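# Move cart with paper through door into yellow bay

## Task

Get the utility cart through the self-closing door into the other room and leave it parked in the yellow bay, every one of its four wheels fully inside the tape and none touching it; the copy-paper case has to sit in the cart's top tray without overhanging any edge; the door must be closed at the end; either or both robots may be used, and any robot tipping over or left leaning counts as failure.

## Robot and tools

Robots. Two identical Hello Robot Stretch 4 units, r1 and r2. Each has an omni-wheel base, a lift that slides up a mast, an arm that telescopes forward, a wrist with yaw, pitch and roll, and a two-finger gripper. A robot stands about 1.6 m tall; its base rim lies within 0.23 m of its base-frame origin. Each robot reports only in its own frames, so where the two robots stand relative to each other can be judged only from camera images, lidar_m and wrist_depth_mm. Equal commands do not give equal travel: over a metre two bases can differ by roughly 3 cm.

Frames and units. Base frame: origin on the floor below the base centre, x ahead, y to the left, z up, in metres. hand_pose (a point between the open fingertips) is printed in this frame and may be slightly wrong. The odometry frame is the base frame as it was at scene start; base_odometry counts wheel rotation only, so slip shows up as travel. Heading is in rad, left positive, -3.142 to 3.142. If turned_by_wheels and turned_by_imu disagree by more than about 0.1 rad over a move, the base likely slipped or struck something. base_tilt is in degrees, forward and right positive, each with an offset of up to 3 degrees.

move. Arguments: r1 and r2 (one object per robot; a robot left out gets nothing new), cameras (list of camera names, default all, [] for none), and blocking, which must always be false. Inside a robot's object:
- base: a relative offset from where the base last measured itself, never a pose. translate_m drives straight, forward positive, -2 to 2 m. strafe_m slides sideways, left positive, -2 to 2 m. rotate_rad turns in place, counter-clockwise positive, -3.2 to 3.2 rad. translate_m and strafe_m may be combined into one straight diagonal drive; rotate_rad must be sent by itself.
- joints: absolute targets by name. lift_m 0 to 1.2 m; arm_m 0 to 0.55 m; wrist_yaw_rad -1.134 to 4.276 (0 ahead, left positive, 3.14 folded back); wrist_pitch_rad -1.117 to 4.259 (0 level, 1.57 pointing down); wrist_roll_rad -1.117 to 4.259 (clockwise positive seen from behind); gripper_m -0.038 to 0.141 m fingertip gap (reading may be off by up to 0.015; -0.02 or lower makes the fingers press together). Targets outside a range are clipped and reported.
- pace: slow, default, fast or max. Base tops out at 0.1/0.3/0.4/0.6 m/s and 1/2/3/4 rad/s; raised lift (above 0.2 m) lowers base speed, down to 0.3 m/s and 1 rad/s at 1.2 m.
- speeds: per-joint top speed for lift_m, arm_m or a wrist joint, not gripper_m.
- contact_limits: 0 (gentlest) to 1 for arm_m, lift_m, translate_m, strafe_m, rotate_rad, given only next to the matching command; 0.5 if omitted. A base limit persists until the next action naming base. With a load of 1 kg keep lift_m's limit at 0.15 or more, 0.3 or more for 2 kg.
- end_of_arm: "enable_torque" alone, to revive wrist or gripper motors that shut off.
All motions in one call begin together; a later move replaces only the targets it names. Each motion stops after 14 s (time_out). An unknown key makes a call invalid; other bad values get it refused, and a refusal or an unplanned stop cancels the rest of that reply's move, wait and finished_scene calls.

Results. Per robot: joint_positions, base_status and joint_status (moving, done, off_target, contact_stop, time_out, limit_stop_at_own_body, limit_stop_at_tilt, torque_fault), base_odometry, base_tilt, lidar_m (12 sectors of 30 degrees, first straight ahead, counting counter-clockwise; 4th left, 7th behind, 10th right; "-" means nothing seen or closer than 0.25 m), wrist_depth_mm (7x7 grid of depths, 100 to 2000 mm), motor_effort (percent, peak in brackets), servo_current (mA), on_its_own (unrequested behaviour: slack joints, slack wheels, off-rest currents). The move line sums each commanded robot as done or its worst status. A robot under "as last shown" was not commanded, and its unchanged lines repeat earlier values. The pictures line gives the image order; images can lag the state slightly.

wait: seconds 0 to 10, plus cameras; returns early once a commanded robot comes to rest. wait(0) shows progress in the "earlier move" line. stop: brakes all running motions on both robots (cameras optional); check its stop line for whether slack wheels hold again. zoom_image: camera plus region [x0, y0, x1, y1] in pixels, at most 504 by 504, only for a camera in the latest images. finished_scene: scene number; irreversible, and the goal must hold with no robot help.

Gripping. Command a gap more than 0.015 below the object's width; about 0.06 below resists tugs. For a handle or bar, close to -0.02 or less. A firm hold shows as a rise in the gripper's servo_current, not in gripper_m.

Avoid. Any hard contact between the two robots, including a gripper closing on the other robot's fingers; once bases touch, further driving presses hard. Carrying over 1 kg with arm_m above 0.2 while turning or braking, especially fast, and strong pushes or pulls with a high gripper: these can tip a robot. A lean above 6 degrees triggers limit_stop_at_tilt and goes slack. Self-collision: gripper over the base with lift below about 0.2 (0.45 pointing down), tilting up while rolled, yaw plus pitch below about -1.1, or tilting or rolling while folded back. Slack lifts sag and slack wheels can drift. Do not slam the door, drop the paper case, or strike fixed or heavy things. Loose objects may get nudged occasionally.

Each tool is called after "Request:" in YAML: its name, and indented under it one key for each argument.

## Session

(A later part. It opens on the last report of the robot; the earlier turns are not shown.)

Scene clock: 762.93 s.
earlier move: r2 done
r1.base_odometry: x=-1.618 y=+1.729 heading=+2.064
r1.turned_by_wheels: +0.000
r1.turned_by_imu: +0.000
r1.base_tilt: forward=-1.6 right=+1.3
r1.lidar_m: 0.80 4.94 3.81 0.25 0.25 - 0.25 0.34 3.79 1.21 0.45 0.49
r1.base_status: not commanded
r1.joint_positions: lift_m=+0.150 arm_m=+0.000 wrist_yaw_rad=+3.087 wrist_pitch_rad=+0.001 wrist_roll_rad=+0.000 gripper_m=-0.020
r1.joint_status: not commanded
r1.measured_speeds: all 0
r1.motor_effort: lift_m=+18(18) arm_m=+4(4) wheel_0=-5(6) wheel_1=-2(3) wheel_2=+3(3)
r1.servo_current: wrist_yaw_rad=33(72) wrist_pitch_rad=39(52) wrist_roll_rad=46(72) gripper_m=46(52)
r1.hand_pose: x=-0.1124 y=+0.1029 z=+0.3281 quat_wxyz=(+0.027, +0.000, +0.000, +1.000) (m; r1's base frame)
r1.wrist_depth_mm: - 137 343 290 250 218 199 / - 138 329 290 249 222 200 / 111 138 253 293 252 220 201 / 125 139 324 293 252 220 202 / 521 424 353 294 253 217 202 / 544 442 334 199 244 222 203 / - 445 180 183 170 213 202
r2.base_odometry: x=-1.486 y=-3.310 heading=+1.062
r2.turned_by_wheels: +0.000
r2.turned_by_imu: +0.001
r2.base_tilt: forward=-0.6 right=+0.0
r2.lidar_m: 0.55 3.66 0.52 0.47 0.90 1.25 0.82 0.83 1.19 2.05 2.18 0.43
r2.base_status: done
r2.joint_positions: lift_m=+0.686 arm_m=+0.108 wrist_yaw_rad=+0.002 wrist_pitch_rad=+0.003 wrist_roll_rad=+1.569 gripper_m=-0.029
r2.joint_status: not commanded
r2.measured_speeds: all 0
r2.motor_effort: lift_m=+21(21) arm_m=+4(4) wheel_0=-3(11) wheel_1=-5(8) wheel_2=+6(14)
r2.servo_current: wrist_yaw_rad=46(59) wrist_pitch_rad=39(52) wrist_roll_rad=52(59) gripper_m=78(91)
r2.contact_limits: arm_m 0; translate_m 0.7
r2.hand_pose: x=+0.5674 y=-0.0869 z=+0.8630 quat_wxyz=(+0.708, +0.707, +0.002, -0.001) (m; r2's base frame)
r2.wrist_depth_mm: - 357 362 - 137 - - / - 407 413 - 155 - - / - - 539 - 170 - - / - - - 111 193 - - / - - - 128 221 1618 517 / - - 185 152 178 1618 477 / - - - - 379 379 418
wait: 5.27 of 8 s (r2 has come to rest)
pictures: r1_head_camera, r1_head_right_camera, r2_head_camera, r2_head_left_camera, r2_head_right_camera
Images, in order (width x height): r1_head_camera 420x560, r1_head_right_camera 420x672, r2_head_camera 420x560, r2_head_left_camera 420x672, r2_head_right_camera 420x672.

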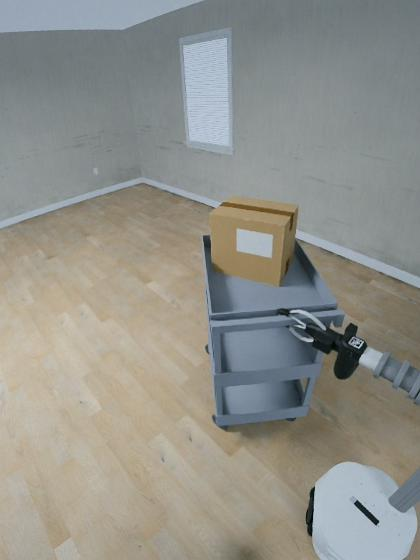

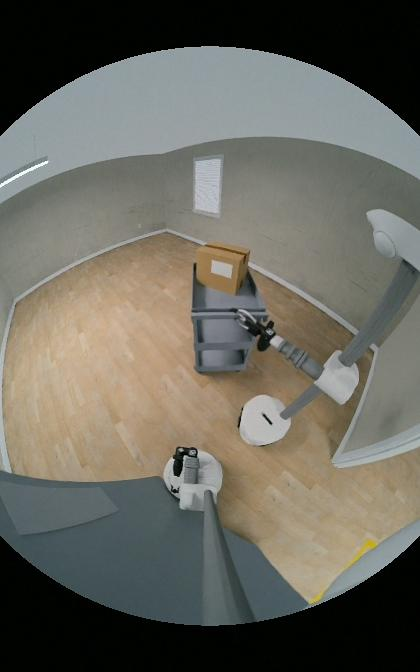

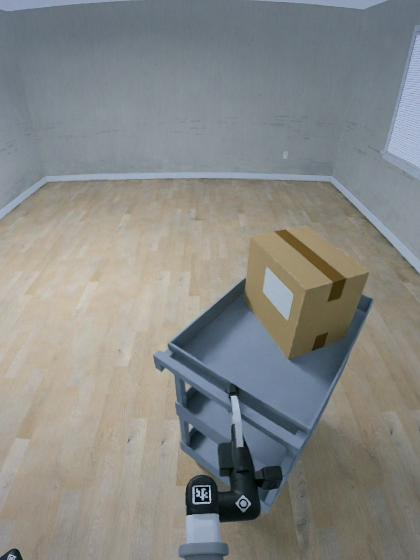

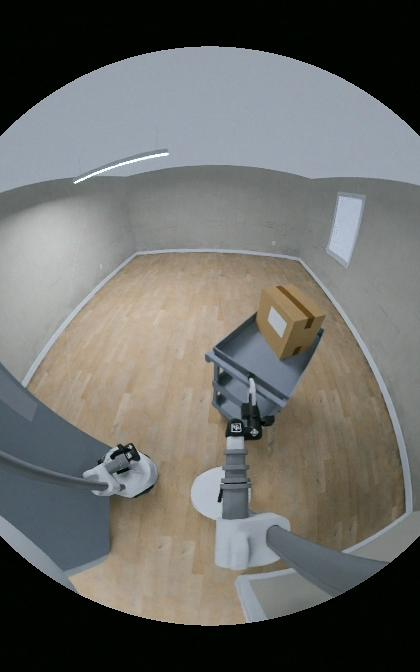

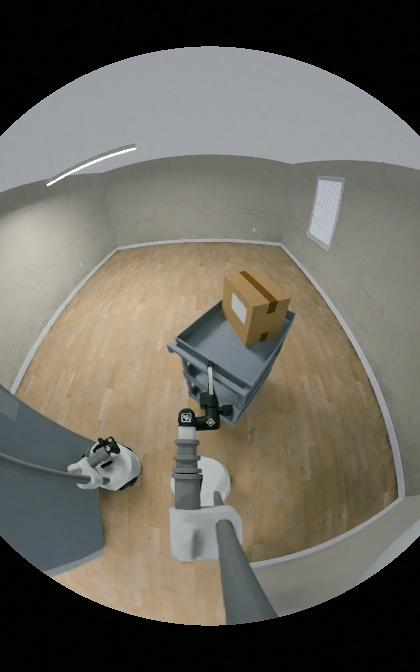

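Request:
move:
  r2: {"base":{"translate_m":-0.35,"strafe_m":0.1},"pace":"slow","contact_limits":{"translate_m":0.7}}
  blocking: false
  cameras: []

Request:
wait:
  seconds: 8
  cameras: ["r2_head_camera","r2_head_left_camera","r2_head_right_camera","r1_head_camera","r1_head_right_camera"]

Scene clock: 799.83 s.
move: r2 moving
r1: as last shown
r1.turned_by_imu: -0.002
r1.lidar_m: 0.79 4.93 3.85 0.25 0.25 - 0.25 0.35 3.79 1.21 0.47 0.49
r1.motor_effort: lift_m=+18(18) arm_m=+4(4) wheel_0=-5(5) wheel_1=-2(3) wheel_2=+3(3)
r1.servo_current: wrist_yaw_rad=52(78) wrist_pitch_rad=39(46) wrist_roll_rad=65(65) gripper_m=39(46)
r1.wrist_depth_mm: - 138 342 289 249 218 200 / - 137 330 291 250 223 200 / 111 138 253 293 251 220 202 / 124 138 322 291 252 220 202 / 517 424 351 294 253 216 202 / 539 442 336 198 242 222 203 / - 445 180 184 170 214 204
r2.base_odometry: x=-1.495 y=-3.320 heading=+1.062
r2.turned_by_wheels: +0.000
r2.turned_by_imu: +0.005
r2.base_tilt: forward=-0.7 right=+0.1
r2.lidar_m: 0.54 3.68 0.51 0.46 0.90 1.24 0.80 0.82 1.18 2.07 2.19 0.43
r2.base_status: translate_m moving; strafe_m moving
r2.joint_positions: lift_m=+0.686 arm_m=+0.108 wrist_yaw_rad=+0.002 wrist_pitch_rad=+0.003 wrist_roll_rad=+1.569 gripper_m=-0.029
r2.joint_status: not commanded
r2.measured_speeds: translate_m=-0.049 strafe_m=+0.014 rotate_rad=-0.001 lift_m=+0.000 arm_m=+0.000 wrist_yaw_rad=+0.000 wrist_pitch_rad=+0.000 wrist_roll_rad=+0.000
r2.motor_effort: lift_m=+21(21) arm_m=+4(4) wheel_0=-8(12) wheel_1=-6(8) wheel_2=+9(11)
r2.servo_current: wrist_yaw_rad=46(52) wrist_pitch_rad=39(52) wrist_roll_rad=46(52) gripper_m=78(91)
r2.contact_limits: arm_m 0; translate_m 0.7
r2.hand_pose: x=+0.5674 y=-0.0869 z=+0.8630 quat_wxyz=(+0.708, +0.707, +0.002, -0.001) (m; r2's base frame)
r2.wrist_depth_mm: - 359 364 - 138 - - / - 404 410 - 153 - - / - - 539 - 170 - - / - - - 112 194 - - / - - - 129 222 1661 517 / - - 185 154 178 1618 473 / - - - - 382 379 418
pictures: none
No camera images: "cameras" was empty.

Scene clock: 804.20 s.
earlier move: r2 done
r1.base_odometry: x=-1.618 y=+1.729 heading=+2.064
r1.turned_by_wheels: +0.000
r1.turned_by_imu: +0.000
r1.base_tilt: forward=-1.6 right=+1.3
r1.lidar_m: 0.60 4.95 3.84 0.25 0.25 - 0.25 0.35 3.80 0.50 0.53 0.58
r1.base_status: not commanded
r1.joint_positions: lift_m=+0.150 arm_m=+0.000 wrist_yaw_rad=+3.087 wrist_pitch_rad=+0.001 wrist_roll_rad=+0.000 gripper_m=-0.020
r1.joint_status: not commanded
r1.measured_speeds: all 0
r1.motor_effort: lift_m=+18(18) arm_m=+4(4) wheel_0=-5(6) wheel_1=-2(3) wheel_2=+3(3)
r1.servo_current: wrist_yaw_rad=39(78) wrist_pitch_rad=33(52) wrist_roll_rad=59(78) gripper_m=46(52)
r1.hand_pose: x=-0.1124 y=+0.1029 z=+0.3281 quat_wxyz=(+0.027, +0.000, +0.000, +1.000) (m; r1's base frame)
r1.wrist_depth_mm: - 137 345 289 249 219 200 / - 138 329 289 249 223 200 / 111 138 254 293 251 220 202 / 124 138 322 294 252 220 202 / 517 421 353 294 254 217 202 / 544 442 332 198 244 221 202 / - 445 180 185 170 214 203
r2.base_odometry: x=-1.744 y=-3.567 heading=+1.061
r2.turned_by_wheels: -0.001
r2.turned_by_imu: -0.003
r2.base_tilt: forward=-0.7 right=+0.1
r2.lidar_m: 0.54 0.54 0.49 0.75 0.78 3.54 3.44 0.50 0.68 2.07 1.05 0.42
r2.base_status: done
r2.joint_positions: lift_m=+0.686 arm_m=+0.108 wrist_yaw_rad=-0.007 wrist_pitch_rad=+0.003 wrist_roll_rad=+1.569 gripper_m=-0.029
r2.joint_status: not commanded
r2.measured_speeds: all 0
r2.motor_effort: lift_m=+21(21) arm_m=+4(5) wheel_0=-9(16) wheel_1=-8(9) wheel_2=+0(11)
r2.servo_current: wrist_yaw_rad=39(65) wrist_pitch_rad=46(52) wrist_roll_rad=46(65) gripper_m=91(91)
r2.contact_limits: arm_m 0; translate_m 0.7
r2.hand_pose: x=+0.5666 y=-0.0895 z=+0.8630 quat_wxyz=(+0.708, +0.707, -0.001, -0.004) (m; r2's base frame)
r2.wrist_depth_mm: - 384 - - - - - / - - - - - - - / - - - - - - - / - - - - - 544 530 / - - - - 224 1576 477 / - - 186 122 175 1537 415 / - - - - - 1576 1182
wait: 4.37 of 8 s (r2 has come to rest)
pictures: r1_head_camera, r1_head_right_camera, r2_head_camera, r2_head_left_camera, r2_head_right_camera
Images, in order (width x height): r1_head_camera 420x560, r1_head_right_camera 420x672, r2_head_camera 420x560, r2_head_left_camera 420x672, r2_head_right_camera 420x672.

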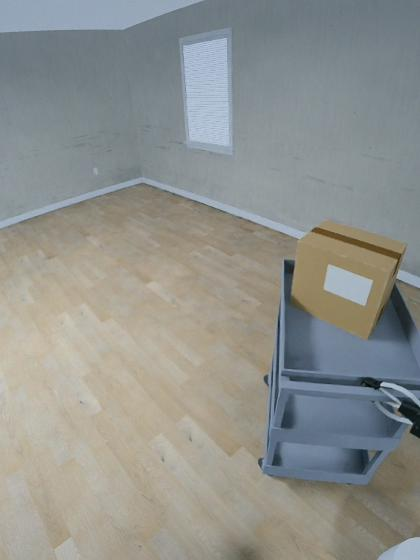

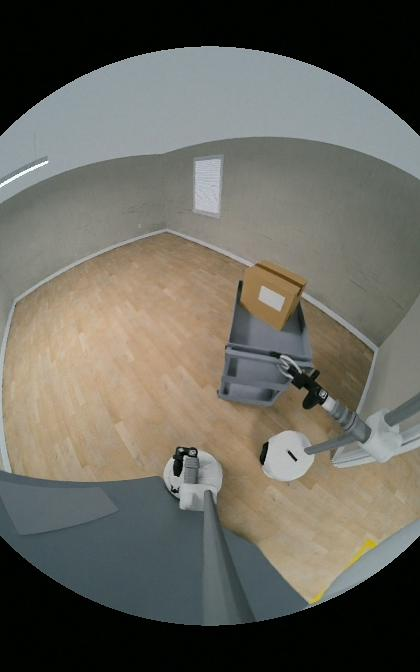

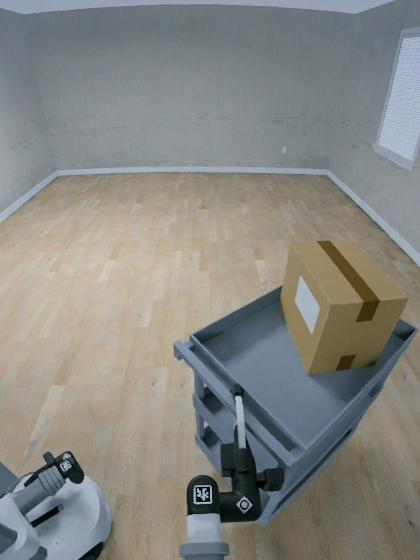

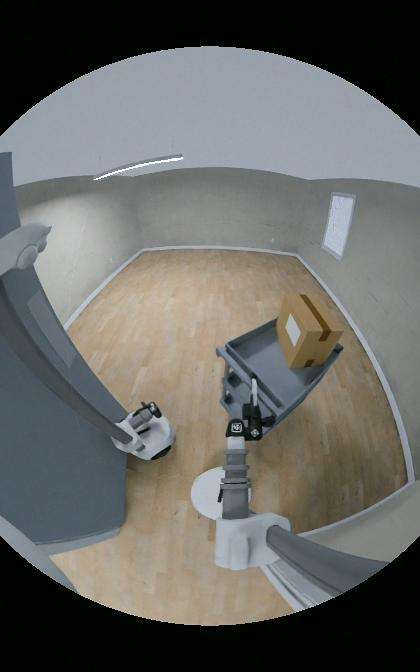

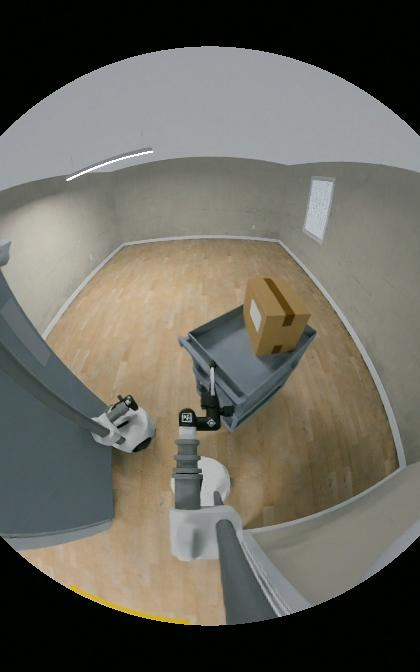

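Request:
move:
  r2: {"base":{"translate_m":-0.2,"strafe_m":0.14},"pace":"slow","contact_limits":{"translate_m":0.5}}
  blocking: false
  cameras: []

Request:
wait:
  seconds: 8
  cameras: ["r2_head_camera","r2_head_left_camera","r2_head_right_camera","r1_head_right_camera"]

Scene clock: 835.73 s.
move: r2 moving
r1: as last shown
r1.turned_by_imu: -0.002
r1.base_tilt: forward=-1.5 right=+1.3
r1.lidar_m: 0.59 4.92 3.85 0.25 0.25 - 0.25 0.34 3.81 0.51 0.52 0.58
r1.motor_effort: lift_m=+18(18) arm_m=+4(4) wheel_0=-5(5) wheel_1=-3(3) wheel_2=+3(3)
r1.servo_current: wrist_yaw_rad=39(72) wrist_pitch_rad=52(52) wrist_roll_rad=52(59) gripper_m=46(46)
r1.wrist_depth_mm: - 137 345 290 250 219 200 / - 137 327 290 250 222 200 / 111 138 254 291 251 220 202 / 125 139 325 293 252 221 202 / 512 427 351 293 252 217 202 / 544 445 332 198 244 222 202 / - 449 180 183 170 213 203
r2.base_odometry: x=-1.756 y=-3.573 heading=+1.060
r2.turned_by_wheels: -0.001
r2.turned_by_imu: +0.003
r2.base_tilt: forward=-0.7 right=+0.1
r2.lidar_m: 0.55 0.55 0.50 0.72 0.73 3.50 3.43 0.49 0.66 2.00 1.01 0.42
r2.base_status: translate_m moving; strafe_m moving
r2.joint_positions: lift_m=+0.686 arm_m=+0.108 wrist_yaw_rad=-0.007 wrist_pitch_rad=+0.003 wrist_roll_rad=+1.569 gripper_m=-0.029
r2.joint_status: not commanded
r2.measured_speeds: translate_m=-0.045 strafe_m=+0.031 rotate_rad=-0.002 lift_m=+0.000 arm_m=+0.000 wrist_yaw_rad=-0.001 wrist_pitch_rad=+0.000 wrist_roll_rad=+0.000
r2.motor_effort: lift_m=+21(21) arm_m=+4(4) wheel_0=-14(16) wheel_1=+3(7) wheel_2=+5(6)
r2.servo_current: wrist_yaw_rad=65(65) wrist_pitch_rad=39(46) wrist_roll_rad=59(59) gripper_m=78(85)
r2.contact_limits: arm_m 0; translate_m 0.5
r2.hand_pose: x=+0.5666 y=-0.0895 z=+0.8630 quat_wxyz=(+0.708, +0.707, -0.001, -0.004) (m; r2's base frame)
r2.wrist_depth_mm: - 384 - - - - - / - - - - - - - / - - - - - - - / - - - - - 549 535 / - - - - 224 1576 480 / - - 185 123 175 1537 415 / - - - - - 1576 1182
pictures: none
No camera images: "cameras" was empty.

Scene clock: 838.87 s.
earlier move: r2 done
r1.base_odometry: x=-1.618 y=+1.729 heading=+2.064
r1.turned_by_wheels: +0.000
r1.turned_by_imu: +0.000
r1.base_tilt: forward=-1.6 right=+1.3
r1.lidar_m: 3.23 4.95 3.81 0.25 0.25 - 0.25 0.35 0.57 0.51 0.47 0.40
r1.base_status: not commanded
r1.joint_positions: lift_m=+0.150 arm_m=+0.000 wrist_yaw_rad=+3.087 wrist_pitch_rad=+0.001 wrist_roll_rad=+0.000 gripper_m=-0.020
r1.joint_status: not commanded
r1.measured_speeds: all 0
r1.motor_effort: lift_m=+18(18) arm_m=+4(4) wheel_0=-5(6) wheel_1=-2(3) wheel_2=+3(3)
r1.servo_current: wrist_yaw_rad=46(72) wrist_pitch_rad=39(52) wrist_roll_rad=39(72) gripper_m=46(46)
r1.hand_pose: x=-0.1124 y=+0.1029 z=+0.3281 quat_wxyz=(+0.027, +0.000, +0.000, +1.000) (m; r1's base frame)
r1.wrist_depth_mm: - 137 345 289 250 219 199 / - 138 329 291 250 223 201 / 111 138 254 291 251 220 202 / 124 138 325 293 251 220 202 / 521 421 351 294 252 217 202 / 544 442 336 198 243 222 204 / - 445 180 184 171 213 203
r2.base_odometry: x=-1.964 y=-3.673 heading=+1.060
r2.turned_by_wheels: +0.000
r2.turned_by_imu: -0.002
r2.base_tilt: forward=-0.7 right=+0.0
r2.lidar_m: 0.57 0.54 0.58 0.58 0.60 3.29 3.25 3.36 0.46 1.12 0.76 0.41
r2.base_status: done
r2.joint_positions: lift_m=+0.686 arm_m=+0.108 wrist_yaw_rad=-0.012 wrist_pitch_rad=+0.003 wrist_roll_rad=+1.569 gripper_m=-0.029
r2.joint_status: not commanded
r2.measured_speeds: all 0
r2.motor_effort: lift_m=+21(21) arm_m=+4(4) wheel_0=-11(19) wheel_1=+2(7) wheel_2=-1(6)
r2.servo_current: wrist_yaw_rad=72(78) wrist_pitch_rad=39(46) wrist_roll_rad=59(59) gripper_m=78(91)
r2.contact_limits: arm_m 0; translate_m 0.5
r2.hand_pose: x=+0.5662 y=-0.0910 z=+0.8630 quat_wxyz=(+0.708, +0.707, -0.003, -0.005) (m; r2's base frame)
r2.wrist_depth_mm: - - - - - - - / - - - - - - - / - - - - - - - / - - - - - - - / - - - - - 1499 473 / - - - - 160 415 424 / - - - - - 1618 1182
wait: 3.13 of 8 s (r2 has come to rest)
pictures: r1_head_right_camera, r2_head_camera, r2_head_left_camera, r2_head_right_camera
Images, in order (width x height): r1_head_right_camera 420x672, r2_head_camera 420x560, r2_head_left_camera 420x672, r2_head_right_camera 420x672.

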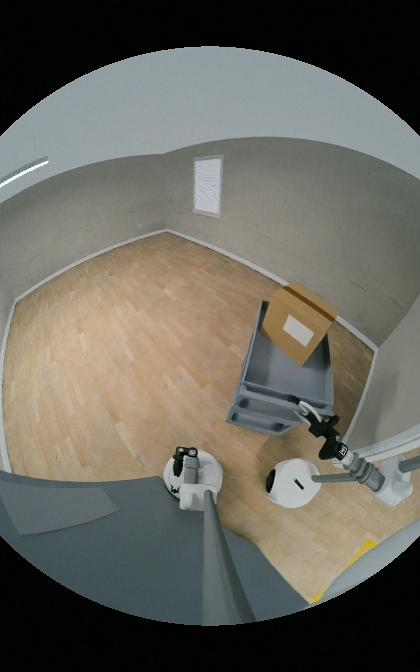

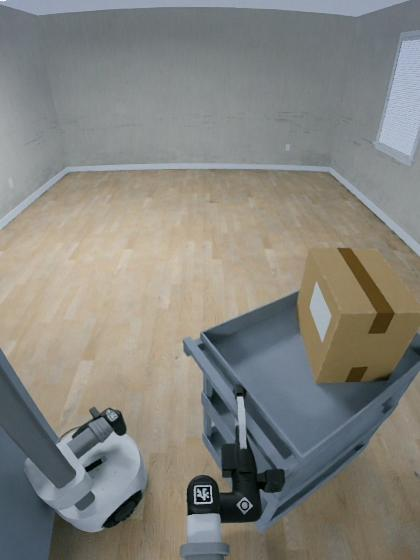

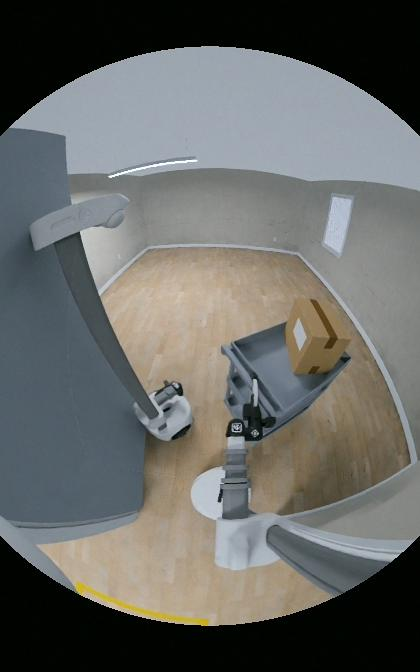

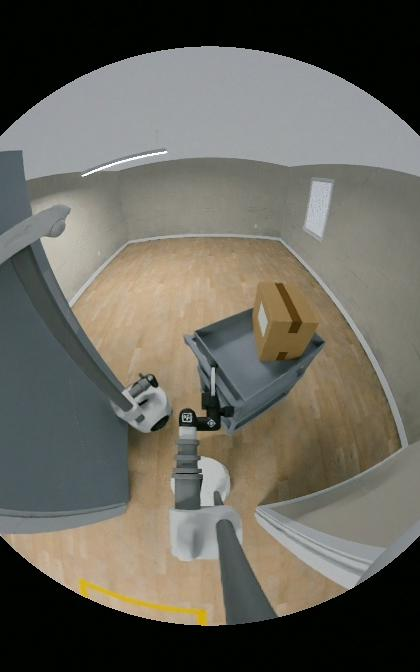

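Request:
move:
  r2: {"base":{"translate_m":-0.45,"strafe_m":0.15},"pace":"slow","contact_limits":{"translate_m":0.5}}
  blocking: false
  cameras: []

Request:
wait:
  seconds: 8
  cameras: ["r2_head_camera","r2_head_left_camera","r2_head_right_camera","r1_head_right_camera"]

Scene clock: 847.93 s.
move: r2 moving
r1: as last shown
r1.turned_by_imu: -0.001
r1.lidar_m: 3.22 4.95 3.82 0.25 0.25 - 0.25 0.35 0.56 0.51 0.48 0.40
r1.motor_effort: lift_m=+18(18) arm_m=+4(4) wheel_0=-5(5) wheel_1=-2(3) wheel_2=+3(3)
r1.servo_current: wrist_yaw_rad=52(65) wrist_pitch_rad=39(46) wrist_roll_rad=39(59) gripper_m=46(52)
r1.wrist_depth_mm: - 137 345 290 250 218 199 / - 138 329 291 250 223 200 / 111 138 254 293 252 220 202 / 125 138 324 293 252 220 202 / 517 427 351 294 254 217 202 / 544 442 334 198 244 221 203 / - 442 180 183 170 214 203
r2.base_odometry: x=-1.974 y=-3.682 heading=+1.059
r2.turned_by_wheels: -0.001
r2.turned_by_imu: +0.000
r2.base_tilt: forward=-0.7 right=+0.1
r2.lidar_m: 0.56 0.55 0.59 0.58 0.58 3.29 3.22 3.32 0.45 1.04 0.74 0.41
r2.base_status: translate_m moving; strafe_m moving
r2.joint_positions: lift_m=+0.686 arm_m=+0.108 wrist_yaw_rad=-0.012 wrist_pitch_rad=+0.003 wrist_roll_rad=+1.569 gripper_m=-0.029
r2.joint_status: not commanded
r2.measured_speeds: translate_m=-0.048 strafe_m=+0.016 rotate_rad=+0.002 lift_m=+0.000 arm_m=+0.000 wrist_yaw_rad=+0.000 wrist_pitch_rad=+0.000 wrist_roll_rad=+0.000
r2.motor_effort: lift_m=+21(21) arm_m=+4(4) wheel_0=-9(17) wheel_1=-7(7) wheel_2=+5(5)
r2.servo_current: wrist_yaw_rad=78(85) wrist_pitch_rad=39(46) wrist_roll_rad=52(59) gripper_m=78(85)
r2.contact_limits: arm_m 0; translate_m 0.5
r2.hand_pose: x=+0.5662 y=-0.0910 z=+0.8630 quat_wxyz=(+0.708, +0.707, -0.003, -0.005) (m; r2's base frame)
r2.wrist_depth_mm: - - - - - - - / - - - - - - - / - - - - - - - / - - - - - - - / - - - - - 1537 473 / - - - - 160 413 421 / - - - - - 1661 1205
pictures: none
No camera images: "cameras" was empty.

Scene clock: 853.40 s.
earlier move: r2 done
r1.base_odometry: x=-1.618 y=+1.729 heading=+2.064
r1.turned_by_wheels: +0.000
r1.turned_by_imu: +0.000
r1.base_tilt: forward=-1.6 right=+1.3
r1.lidar_m: 3.24 4.95 3.83 0.25 0.25 - 0.25 0.33 0.73 0.35 0.41 0.64
r1.base_status: not commanded
r1.joint_positions: lift_m=+0.150 arm_m=+0.000 wrist_yaw_rad=+3.087 wrist_pitch_rad=+0.001 wrist_roll_rad=+0.000 gripper_m=-0.020
r1.joint_status: not commanded
r1.measured_speeds: all 0
r1.motor_effort: lift_m=+18(18) arm_m=+4(4) wheel_0=-5(6) wheel_1=-2(3) wheel_2=+3(3)
r1.servo_current: wrist_yaw_rad=26(72) wrist_pitch_rad=46(52) wrist_roll_rad=52(65) gripper_m=39(52)
r1.hand_pose: x=-0.1124 y=+0.1029 z=+0.3281 quat_wxyz=(+0.027, +0.000, +0.000, +1.000) (m; r1's base frame)
r1.wrist_depth_mm: - 138 343 290 250 217 200 / - 137 329 290 249 223 200 / 111 138 253 293 251 220 201 / 124 139 324 296 252 220 202 / 517 424 353 296 253 216 203 / 539 442 336 199 244 223 203 / - 452 180 183 170 213 203
r2.base_odometry: x=-2.314 y=-3.992 heading=+1.060
r2.turned_by_wheels: +0.001
r2.turned_by_imu: +0.002
r2.base_tilt: forward=-0.7 right=+0.1
r2.lidar_m: 0.54 0.65 0.47 0.48 2.42 2.83 2.74 2.89 2.49 0.53 0.55 0.43
r2.base_status: done
r2.joint_positions: lift_m=+0.686 arm_m=+0.108 wrist_yaw_rad=+0.002 wrist_pitch_rad=+0.003 wrist_roll_rad=+1.569 gripper_m=-0.029
r2.joint_status: not commanded
r2.measured_speeds: all 0
r2.motor_effort: lift_m=+21(21) arm_m=+4(4) wheel_0=-2(17) wheel_1=-3(10) wheel_2=+8(12)
r2.servo_current: wrist_yaw_rad=52(85) wrist_pitch_rad=39(46) wrist_roll_rad=52(65) gripper_m=85(91)
r2.contact_limits: arm_m 0; translate_m 0.5
r2.hand_pose: x=+0.5675 y=-0.0868 z=+0.8630 quat_wxyz=(+0.708, +0.707, +0.002, +0.000) (m; r2's base frame)
r2.wrist_depth_mm: - 366 - - - - - / - - - - - - - / - - - - - - - / - - - - - 549 530 / - - - - 214 1618 484 / - - 186 118 175 1499 449 / - - - - - 407 831
wait: 5.47 of 8 s (r2 has come to rest)
pictures: r1_head_right_camera, r2_head_camera, r2_head_left_camera, r2_head_right_camera
Images, in order (width x height): r1_head_right_camera 420x672, r2_head_camera 420x560, r2_head_left_camera 420x672, r2_head_right_camera 420x672.

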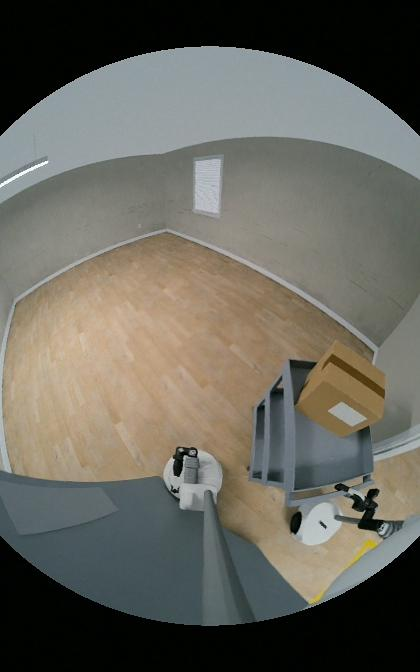

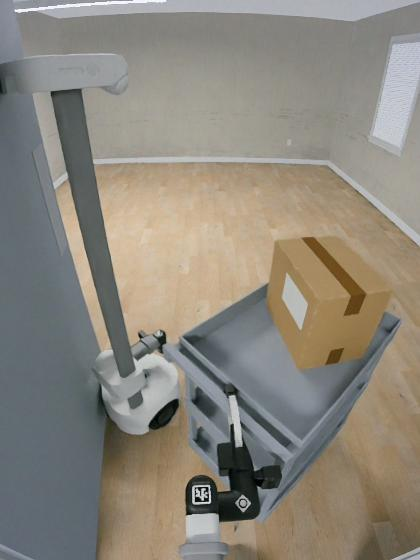

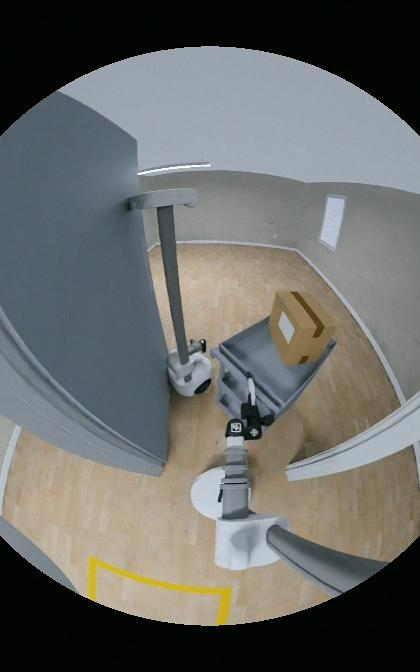

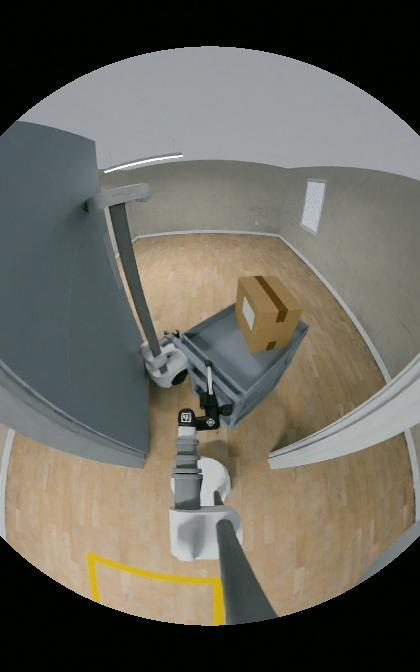

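Request:
move:
  r2: {"base":{"translate_m":-0.13,"strafe_m":0.18},"pace":"slow","contact_limits":{"translate_m":0.5}}
  blocking: false
  cameras: []

Request:
wait:
  seconds: 8
  cameras: ["r2_head_camera","r2_head_left_camera","r2_head_right_camera","r1_head_right_camera"]

Scene clock: 860.80 s.
move: r2 moving
r1: as last shown
r1.base_tilt: forward=-1.5 right=+1.3
r1.lidar_m: 3.24 4.95 3.84 0.25 0.25 - 0.25 0.35 0.72 0.36 0.40 0.63
r1.motor_effort: lift_m=+18(18) arm_m=+4(4) wheel_0=-5(5) wheel_1=-2(3) wheel_2=+3(3)
r1.servo_current: wrist_yaw_rad=46(65) wrist_pitch_rad=39(52) wrist_roll_rad=59(59) gripper_m=46(46)
r1.wrist_depth_mm: - 138 345 289 249 219 200 / - 137 329 291 250 223 200 / 111 138 252 290 250 221 201 / 124 139 324 293 253 220 202 / 517 418 351 293 253 216 202 / 544 442 334 198 243 221 204 / - 449 180 183 170 213 202
r2.base_odometry: x=-2.327 y=-3.994 heading=+1.061
r2.turned_by_wheels: +0.000
r2.turned_by_imu: +0.001
r2.base_tilt: forward=-0.7 right=+0.1
r2.lidar_m: 0.56 0.64 0.45 0.45 2.47 2.80 2.73 2.88 2.47 0.54 0.56 0.41
r2.base_status: translate_m moving; strafe_m moving
r2.joint_positions: lift_m=+0.686 arm_m=+0.108 wrist_yaw_rad=+0.002 wrist_pitch_rad=+0.003 wrist_roll_rad=+1.569 gripper_m=-0.029
r2.joint_status: not commanded
r2.measured_speeds: translate_m=-0.028 strafe_m=+0.040 rotate_rad=+0.002 lift_m=+0.000 arm_m=+0.000 wrist_yaw_rad=+0.000 wrist_pitch_rad=+0.000 wrist_roll_rad=+0.000
r2.motor_effort: lift_m=+21(21) arm_m=+4(4) wheel_0=-12(12) wheel_1=+5(7) wheel_2=+9(12)
r2.servo_current: wrist_yaw_rad=52(59) wrist_pitch_rad=46(46) wrist_roll_rad=52(52) gripper_m=85(85)
r2.contact_limits: arm_m 0; translate_m 0.5
r2.hand_pose: x=+0.5675 y=-0.0868 z=+0.8630 quat_wxyz=(+0.708, +0.707, +0.002, +0.000) (m; r2's base frame)
r2.wrist_depth_mm: - 364 - - - - - / - 554 480 - - - - / - - - - - - - / - - - - - 549 - / - - - - 217 1618 488 / - - 186 133 175 1499 449 / - - - - - 399 842
pictures: none
No camera images: "cameras" was empty.

Scene clock: 863.80 s.
earlier move: r2 done
r1.base_odometry: x=-1.618 y=+1.729 heading=+2.064
r1.turned_by_wheels: +0.000
r1.turned_by_imu: +0.000
r1.base_tilt: forward=-1.6 right=+1.3
r1.lidar_m: 3.23 4.94 3.81 0.25 0.25 - 0.25 0.37 0.39 0.39 0.44 2.71
r1.base_status: not commanded
r1.joint_positions: lift_m=+0.150 arm_m=+0.000 wrist_yaw_rad=+3.087 wrist_pitch_rad=+0.001 wrist_roll_rad=+0.000 gripper_m=-0.020
r1.joint_status: not commanded
r1.measured_speeds: all 0
r1.motor_effort: lift_m=+18(18) arm_m=+4(4) wheel_0=-5(5) wheel_1=-2(3) wheel_2=+3(3)
r1.servo_current: wrist_yaw_rad=33(65) wrist_pitch_rad=46(52) wrist_roll_rad=39(65) gripper_m=46(52)
r1.hand_pose: x=-0.1124 y=+0.1029 z=+0.3281 quat_wxyz=(+0.027, +0.000, +0.000, +1.000) (m; r1's base frame)
r1.wrist_depth_mm: - 137 342 289 249 218 199 / - 138 329 291 251 223 200 / 111 138 254 291 251 220 201 / 124 138 325 291 252 220 202 / 517 424 353 294 253 217 202 / 544 445 334 198 242 221 202 / - 445 180 184 170 213 203
r2.base_odometry: x=-2.535 y=-4.018 heading=+1.060
r2.turned_by_wheels: +0.000
r2.turned_by_imu: -0.002
r2.base_tilt: forward=-0.6 right=+0.1
r2.lidar_m: 0.56 0.41 0.35 0.95 2.31 2.71 2.62 2.77 2.62 0.72 0.74 0.41
r2.base_status: done
r2.joint_positions: lift_m=+0.686 arm_m=+0.108 wrist_yaw_rad=-0.007 wrist_pitch_rad=+0.003 wrist_roll_rad=+1.569 gripper_m=-0.029
r2.joint_status: not commanded
r2.measured_speeds: all 0
r2.motor_effort: lift_m=+21(21) arm_m=+4(5) wheel_0=-9(16) wheel_1=+4(7) wheel_2=+2(12)
r2.servo_current: wrist_yaw_rad=52(65) wrist_pitch_rad=39(52) wrist_roll_rad=39(59) gripper_m=85(91)
r2.contact_limits: arm_m 0; translate_m 0.5
r2.hand_pose: x=+0.5667 y=-0.0893 z=+0.8630 quat_wxyz=(+0.708, +0.707, -0.001, -0.003) (m; r2's base frame)
r2.wrist_depth_mm: - 394 - - - - - / - - - - - - - / - - - - - - - / - - - - - 539 525 / - - - - - 1397 477 / - - 185 124 175 831 439 / 683 683 691 - 683 - 683
wait: 3.00 of 8 s (r2 has come to rest)
pictures: r1_head_right_camera, r2_head_camera, r2_head_left_camera, r2_head_right_camera
Images, in order (width x height): r1_head_right_camera 420x672, r2_head_camera 420x560, r2_head_left_camera 420x672, r2_head_right_camera 420x672.

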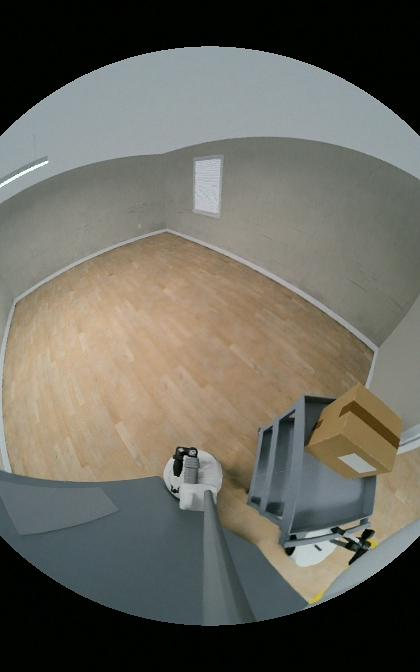

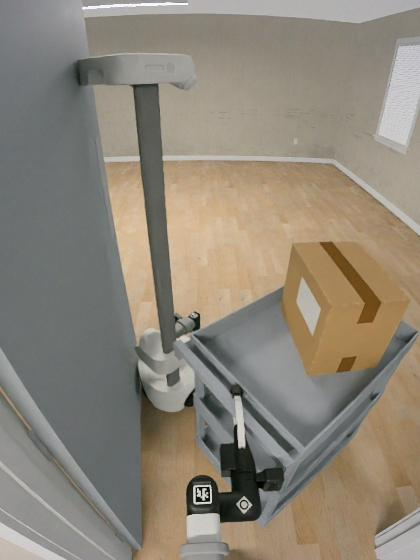

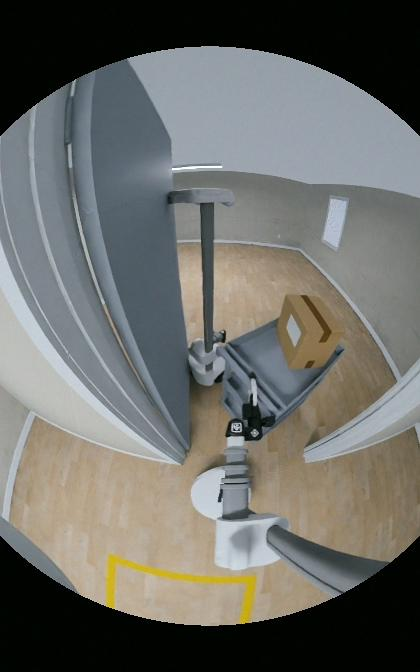

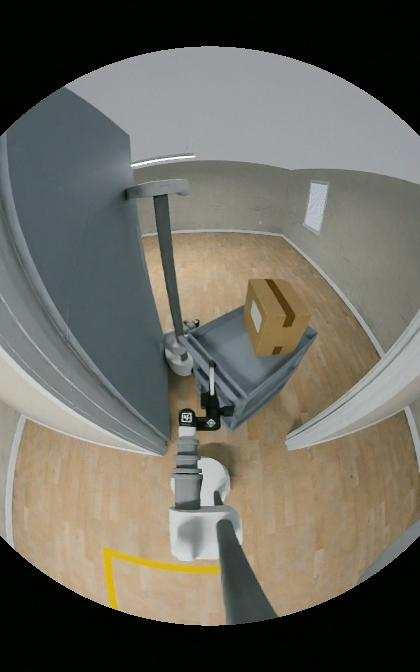

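Request:
move:
  r2: {"base":{"translate_m":-0.22,"strafe_m":0.1},"pace":"slow","contact_limits":{"translate_m":0.5}}
  blocking: false
  cameras: []

Request:
wait:
  seconds: 8
  cameras: ["r2_head_camera","r2_head_left_camera","r1_head_right_camera"]

Scene clock: 872.50 s.
move: r2 moving
r1: as last shown
r1.turned_by_imu: -0.001
r1.lidar_m: 3.20 4.94 3.81 0.25 0.25 - 0.25 0.33 0.40 0.40 0.44 2.73
r1.motor_effort: lift_m=+18(18) arm_m=+4(4) wheel_0=-5(5) wheel_1=-3(3) wheel_2=+3(3)
r1.servo_current: wrist_yaw_rad=59(65) wrist_pitch_rad=39(46) wrist_roll_rad=59(65) gripper_m=39(46)
r1.wrist_depth_mm: - 137 345 289 250 219 200 / - 138 329 290 250 223 201 / 111 138 253 290 252 220 201 / 124 139 324 293 252 220 202 / 512 427 351 296 253 216 202 / 544 442 334 198 244 222 203 / - 449 180 184 171 214 202
r2.base_odometry: x=-2.546 y=-4.025 heading=+1.060
r2.turned_by_wheels: +0.000
r2.turned_by_imu: +0.001
r2.base_tilt: forward=-0.7 right=+0.1
r2.lidar_m: 0.54 0.40 0.36 1.02 2.26 2.66 2.60 2.72 2.63 0.77 0.74 0.41
r2.base_status: translate_m moving; strafe_m moving
r2.joint_positions: lift_m=+0.686 arm_m=+0.108 wrist_yaw_rad=-0.007 wrist_pitch_rad=+0.003 wrist_roll_rad=+1.569 gripper_m=-0.029
r2.joint_status: not commanded
r2.measured_speeds: translate_m=-0.047 strafe_m=+0.022 rotate_rad=+0.002 lift_m=+0.000 arm_m=+0.000 wrist_yaw_rad=+0.000 wrist_pitch_rad=+0.000 wrist_roll_rad=+0.000
r2.motor_effort: lift_m=+21(21) arm_m=+4(4) wheel_0=-11(13) wheel_1=-6(7) wheel_2=+7(8)
r2.servo_current: wrist_yaw_rad=59(59) wrist_pitch_rad=46(46) wrist_roll_rad=46(52) gripper_m=85(85)
r2.contact_limits: arm_m 0; translate_m 0.5
r2.hand_pose: x=+0.5667 y=-0.0893 z=+0.8630 quat_wxyz=(+0.708, +0.707, -0.001, -0.003) (m; r2's base frame)
r2.wrist_depth_mm: - 389 - - - - - / - - - - - - - / - - - - - - - / - - - - - 544 525 / - - - - - 1397 480 / 715 - 185 120 175 715 418 / 854 683 - - - - 798
pictures: none
No camera images: "cameras" was empty.

Scene clock: 875.60 s.
earlier move: r2 done
r1.base_odometry: x=-1.618 y=+1.729 heading=+2.064
r1.turned_by_wheels: +0.000
r1.turned_by_imu: +0.000
r1.base_tilt: forward=-1.6 right=+1.3
r1.lidar_m: 3.22 4.95 3.81 0.25 0.25 - 0.25 0.33 0.48 0.48 1.77 2.73
r1.base_status: not commanded
r1.joint_positions: lift_m=+0.150 arm_m=+0.000 wrist_yaw_rad=+3.087 wrist_pitch_rad=+0.001 wrist_roll_rad=+0.000 gripper_m=-0.020
r1.joint_status: not commanded
r1.measured_speeds: all 0
r1.motor_effort: lift_m=+18(18) arm_m=+4(4) wheel_0=-5(5) wheel_1=-3(3) wheel_2=+3(3)
r1.servo_current: wrist_yaw_rad=52(72) wrist_pitch_rad=39(52) wrist_roll_rad=39(65) gripper_m=46(52)
r1.hand_pose: x=-0.1124 y=+0.1029 z=+0.3281 quat_wxyz=(+0.027, +0.000, +0.000, +1.000) (m; r1's base frame)
r1.wrist_depth_mm: - 137 347 287 250 219 200 / - 138 329 290 250 223 201 / 111 138 253 291 252 220 202 / 124 139 322 293 252 219 202 / 517 427 351 296 253 217 202 / 544 439 332 198 244 221 203 / - 449 180 184 171 213 202
r2.base_odometry: x=-2.729 y=-4.160 heading=+1.061
r2.turned_by_wheels: +0.001
r2.turned_by_imu: +0.001
r2.base_tilt: forward=-0.7 right=+0.0
r2.lidar_m: 0.55 0.49 0.64 1.94 2.17 2.49 2.38 2.50 2.74 1.52 0.92 0.39
r2.base_status: done
r2.joint_positions: lift_m=+0.686 arm_m=+0.108 wrist_yaw_rad=+0.001 wrist_pitch_rad=+0.003 wrist_roll_rad=+1.569 gripper_m=-0.029
r2.joint_status: not commanded
r2.measured_speeds: all 0
r2.motor_effort: lift_m=+21(21) arm_m=+5(5) wheel_0=-2(13) wheel_1=-3(7) wheel_2=+8(11)
r2.servo_current: wrist_yaw_rad=46(65) wrist_pitch_rad=46(46) wrist_roll_rad=46(59) gripper_m=85(91)
r2.contact_limits: arm_m 0; translate_m 0.5
r2.hand_pose: x=+0.5673 y=-0.0872 z=+0.8630 quat_wxyz=(+0.708, +0.707, +0.001, -0.001) (m; r2's base frame)
r2.wrist_depth_mm: - 373 - - - - - / - - - - - - - / - - - - - - - / - - - - - 544 530 / - - 917 - - 931 488 / - - 186 122 175 878 449 / - - - - - - -
wait: 3.10 of 8 s (r2 has come to rest)
pictures: r1_head_right_camera, r2_head_camera, r2_head_left_camera
Images, in order (width x height): r1_head_right_camera 420x672, r2_head_camera 420x560, r2_head_left_camera 420x672.

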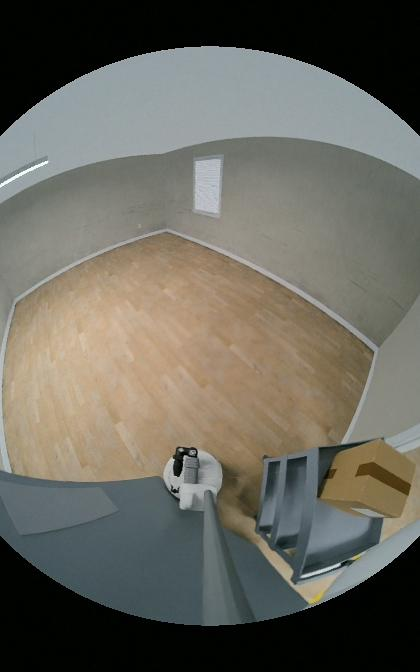

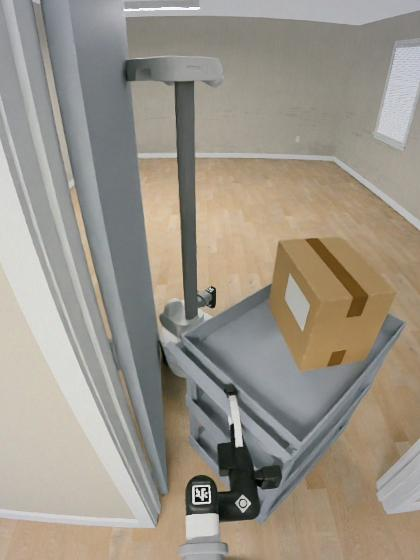

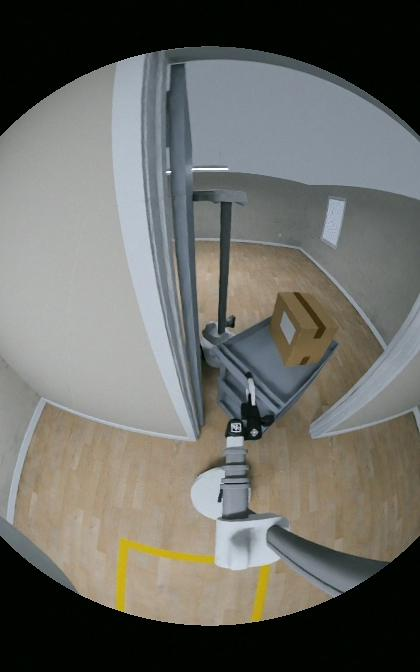

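Request:
move:
  r2: {"base":{"translate_m":-0.07,"strafe_m":0.1},"pace":"slow","contact_limits":{"translate_m":0.4}}
  blocking: false
  cameras: []

Request:
wait:
  seconds: 8
  cameras: ["r2_head_camera","r2_head_left_camera","r2_head_right_camera"]

Scene clock: 884.43 s.
move: r2 moving
r1: as last shown
r1.turned_by_imu: -0.001
r1.lidar_m: 3.23 4.95 3.84 0.25 0.25 - 0.25 0.34 0.49 0.48 1.78 2.74
r1.motor_effort: lift_m=+18(18) arm_m=+4(4) wheel_0=-5(6) wheel_1=-2(3) wheel_2=+3(3)
r1.servo_current: wrist_yaw_rad=59(65) wrist_pitch_rad=39(46) wrist_roll_rad=52(59) gripper_m=39(52)
r1.wrist_depth_mm: - 137 343 289 250 218 200 / - 137 329 289 250 222 200 / 111 138 254 293 251 220 201 / 125 138 324 293 253 221 202 / 517 427 353 294 252 216 202 / 544 442 334 198 244 223 202 / - 449 179 183 170 215 203
r2.base_odometry: x=-2.742 y=-4.162 heading=+1.061
r2.turned_by_wheels: +0.000
r2.turned_by_imu: +0.001
r2.base_tilt: forward=-0.7 right=+0.0
r2.lidar_m: 0.56 0.47 0.65 1.94 2.17 2.47 2.36 2.52 2.71 1.55 0.92 0.42
r2.base_status: translate_m moving; strafe_m moving
r2.joint_positions: lift_m=+0.686 arm_m=+0.108 wrist_yaw_rad=+0.001 wrist_pitch_rad=+0.003 wrist_roll_rad=+1.569 gripper_m=-0.029
r2.joint_status: not commanded
r2.measured_speeds: translate_m=-0.028 strafe_m=+0.040 rotate_rad=-0.002 lift_m=+0.000 arm_m=+0.000 wrist_yaw_rad=+0.000 wrist_pitch_rad=+0.000 wrist_roll_rad=+0.000
r2.motor_effort: lift_m=+21(21) arm_m=+4(4) wheel_0=-5(10) wheel_1=+5(6) wheel_2=+8(12)
r2.servo_current: wrist_yaw_rad=39(59) wrist_pitch_rad=39(52) wrist_roll_rad=33(65) gripper_m=85(91)
r2.contact_limits: arm_m 0; translate_m 0.4
r2.hand_pose: x=+0.5673 y=-0.0872 z=+0.8630 quat_wxyz=(+0.708, +0.707, +0.001, -0.001) (m; r2's base frame)
r2.wrist_depth_mm: - 368 - - - - - / - - - - - - - / - - - - - - - / - - - - - 544 530 / - - 946 - 217 917 484 / - - 185 118 175 878 445 / - - - - - - -
pictures: none
No camera images: "cameras" was empty.

Scene clock: 886.43 s.
earlier move: r2 done
r1.base_odometry: x=-1.618 y=+1.729 heading=+2.064
r1.turned_by_wheels: +0.000
r1.turned_by_imu: +0.000
r1.base_tilt: forward=-1.6 right=+1.3
r1.lidar_m: 3.23 4.94 3.82 0.25 0.25 - 0.25 0.35 0.53 0.53 1.78 2.75
r1.base_status: not commanded
r1.joint_positions: lift_m=+0.150 arm_m=+0.000 wrist_yaw_rad=+3.087 wrist_pitch_rad=+0.001 wrist_roll_rad=+0.000 gripper_m=-0.020
r1.joint_status: not commanded
r1.measured_speeds: all 0
r1.motor_effort: lift_m=+18(18) arm_m=+4(4) wheel_0=-4(6) wheel_1=-2(3) wheel_2=+3(3)
r1.servo_current: wrist_yaw_rad=52(65) wrist_pitch_rad=39(52) wrist_roll_rad=46(72) gripper_m=39(52)
r1.hand_pose: x=-0.1124 y=+0.1029 z=+0.3281 quat_wxyz=(+0.027, +0.000, +0.000, +1.000) (m; r1's base frame)
r1.wrist_depth_mm: - 138 343 289 250 218 200 / - 138 329 293 250 220 200 / 111 138 252 291 252 220 202 / 125 139 324 293 253 220 202 / 517 427 349 293 253 216 203 / 544 445 334 198 244 222 203 / - 445 180 183 170 214 203
r2.base_odometry: x=-2.850 y=-4.173 heading=+1.060
r2.turned_by_wheels: -0.001
r2.turned_by_imu: -0.002
r2.base_tilt: forward=-0.7 right=+0.1
r2.lidar_m: 0.49 0.50 0.74 1.95 2.10 2.40 2.28 2.44 2.83 1.78 0.93 0.42
r2.base_status: done
r2.joint_positions: lift_m=+0.686 arm_m=+0.108 wrist_yaw_rad=-0.008 wrist_pitch_rad=+0.003 wrist_roll_rad=+1.569 gripper_m=-0.029
r2.joint_status: not commanded
r2.measured_speeds: all 0
r2.motor_effort: lift_m=+21(21) arm_m=-4(4) wheel_0=-10(17) wheel_1=+3(7) wheel_2=+1(12)
r2.servo_current: wrist_yaw_rad=59(65) wrist_pitch_rad=39(52) wrist_roll_rad=52(65) gripper_m=85(91)
r2.contact_limits: arm_m 0; translate_m 0.4
r2.hand_pose: x=+0.5666 y=-0.0899 z=+0.8630 quat_wxyz=(+0.708, +0.707, -0.002, -0.004) (m; r2's base frame)
r2.wrist_depth_mm: - 397 - - - - - / - - - - - - - / - - - - - - - / - - - - - 544 525 / - - - - - 1078 473 / - - 183 123 175 410 407 / - - - - - - -
wait: 2.00 of 8 s (r2 has come to rest)
pictures: r2_head_camera, r2_head_left_camera, r2_head_right_camera
Images, in order (width x height): r2_head_camera 420x560, r2_head_left_camera 420x672, r2_head_right_camera 420x672.

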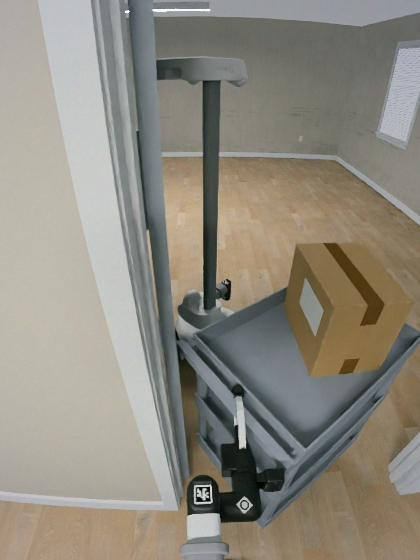

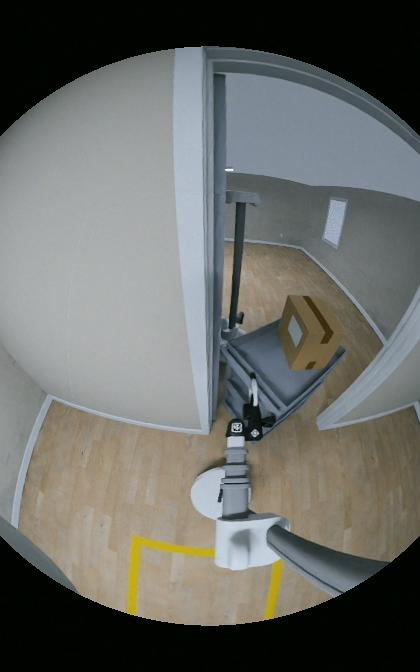

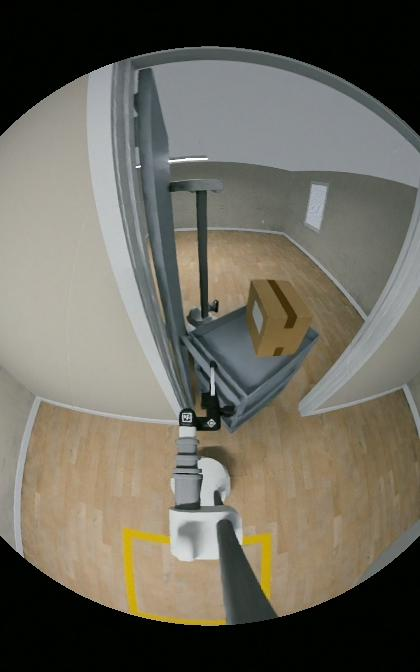

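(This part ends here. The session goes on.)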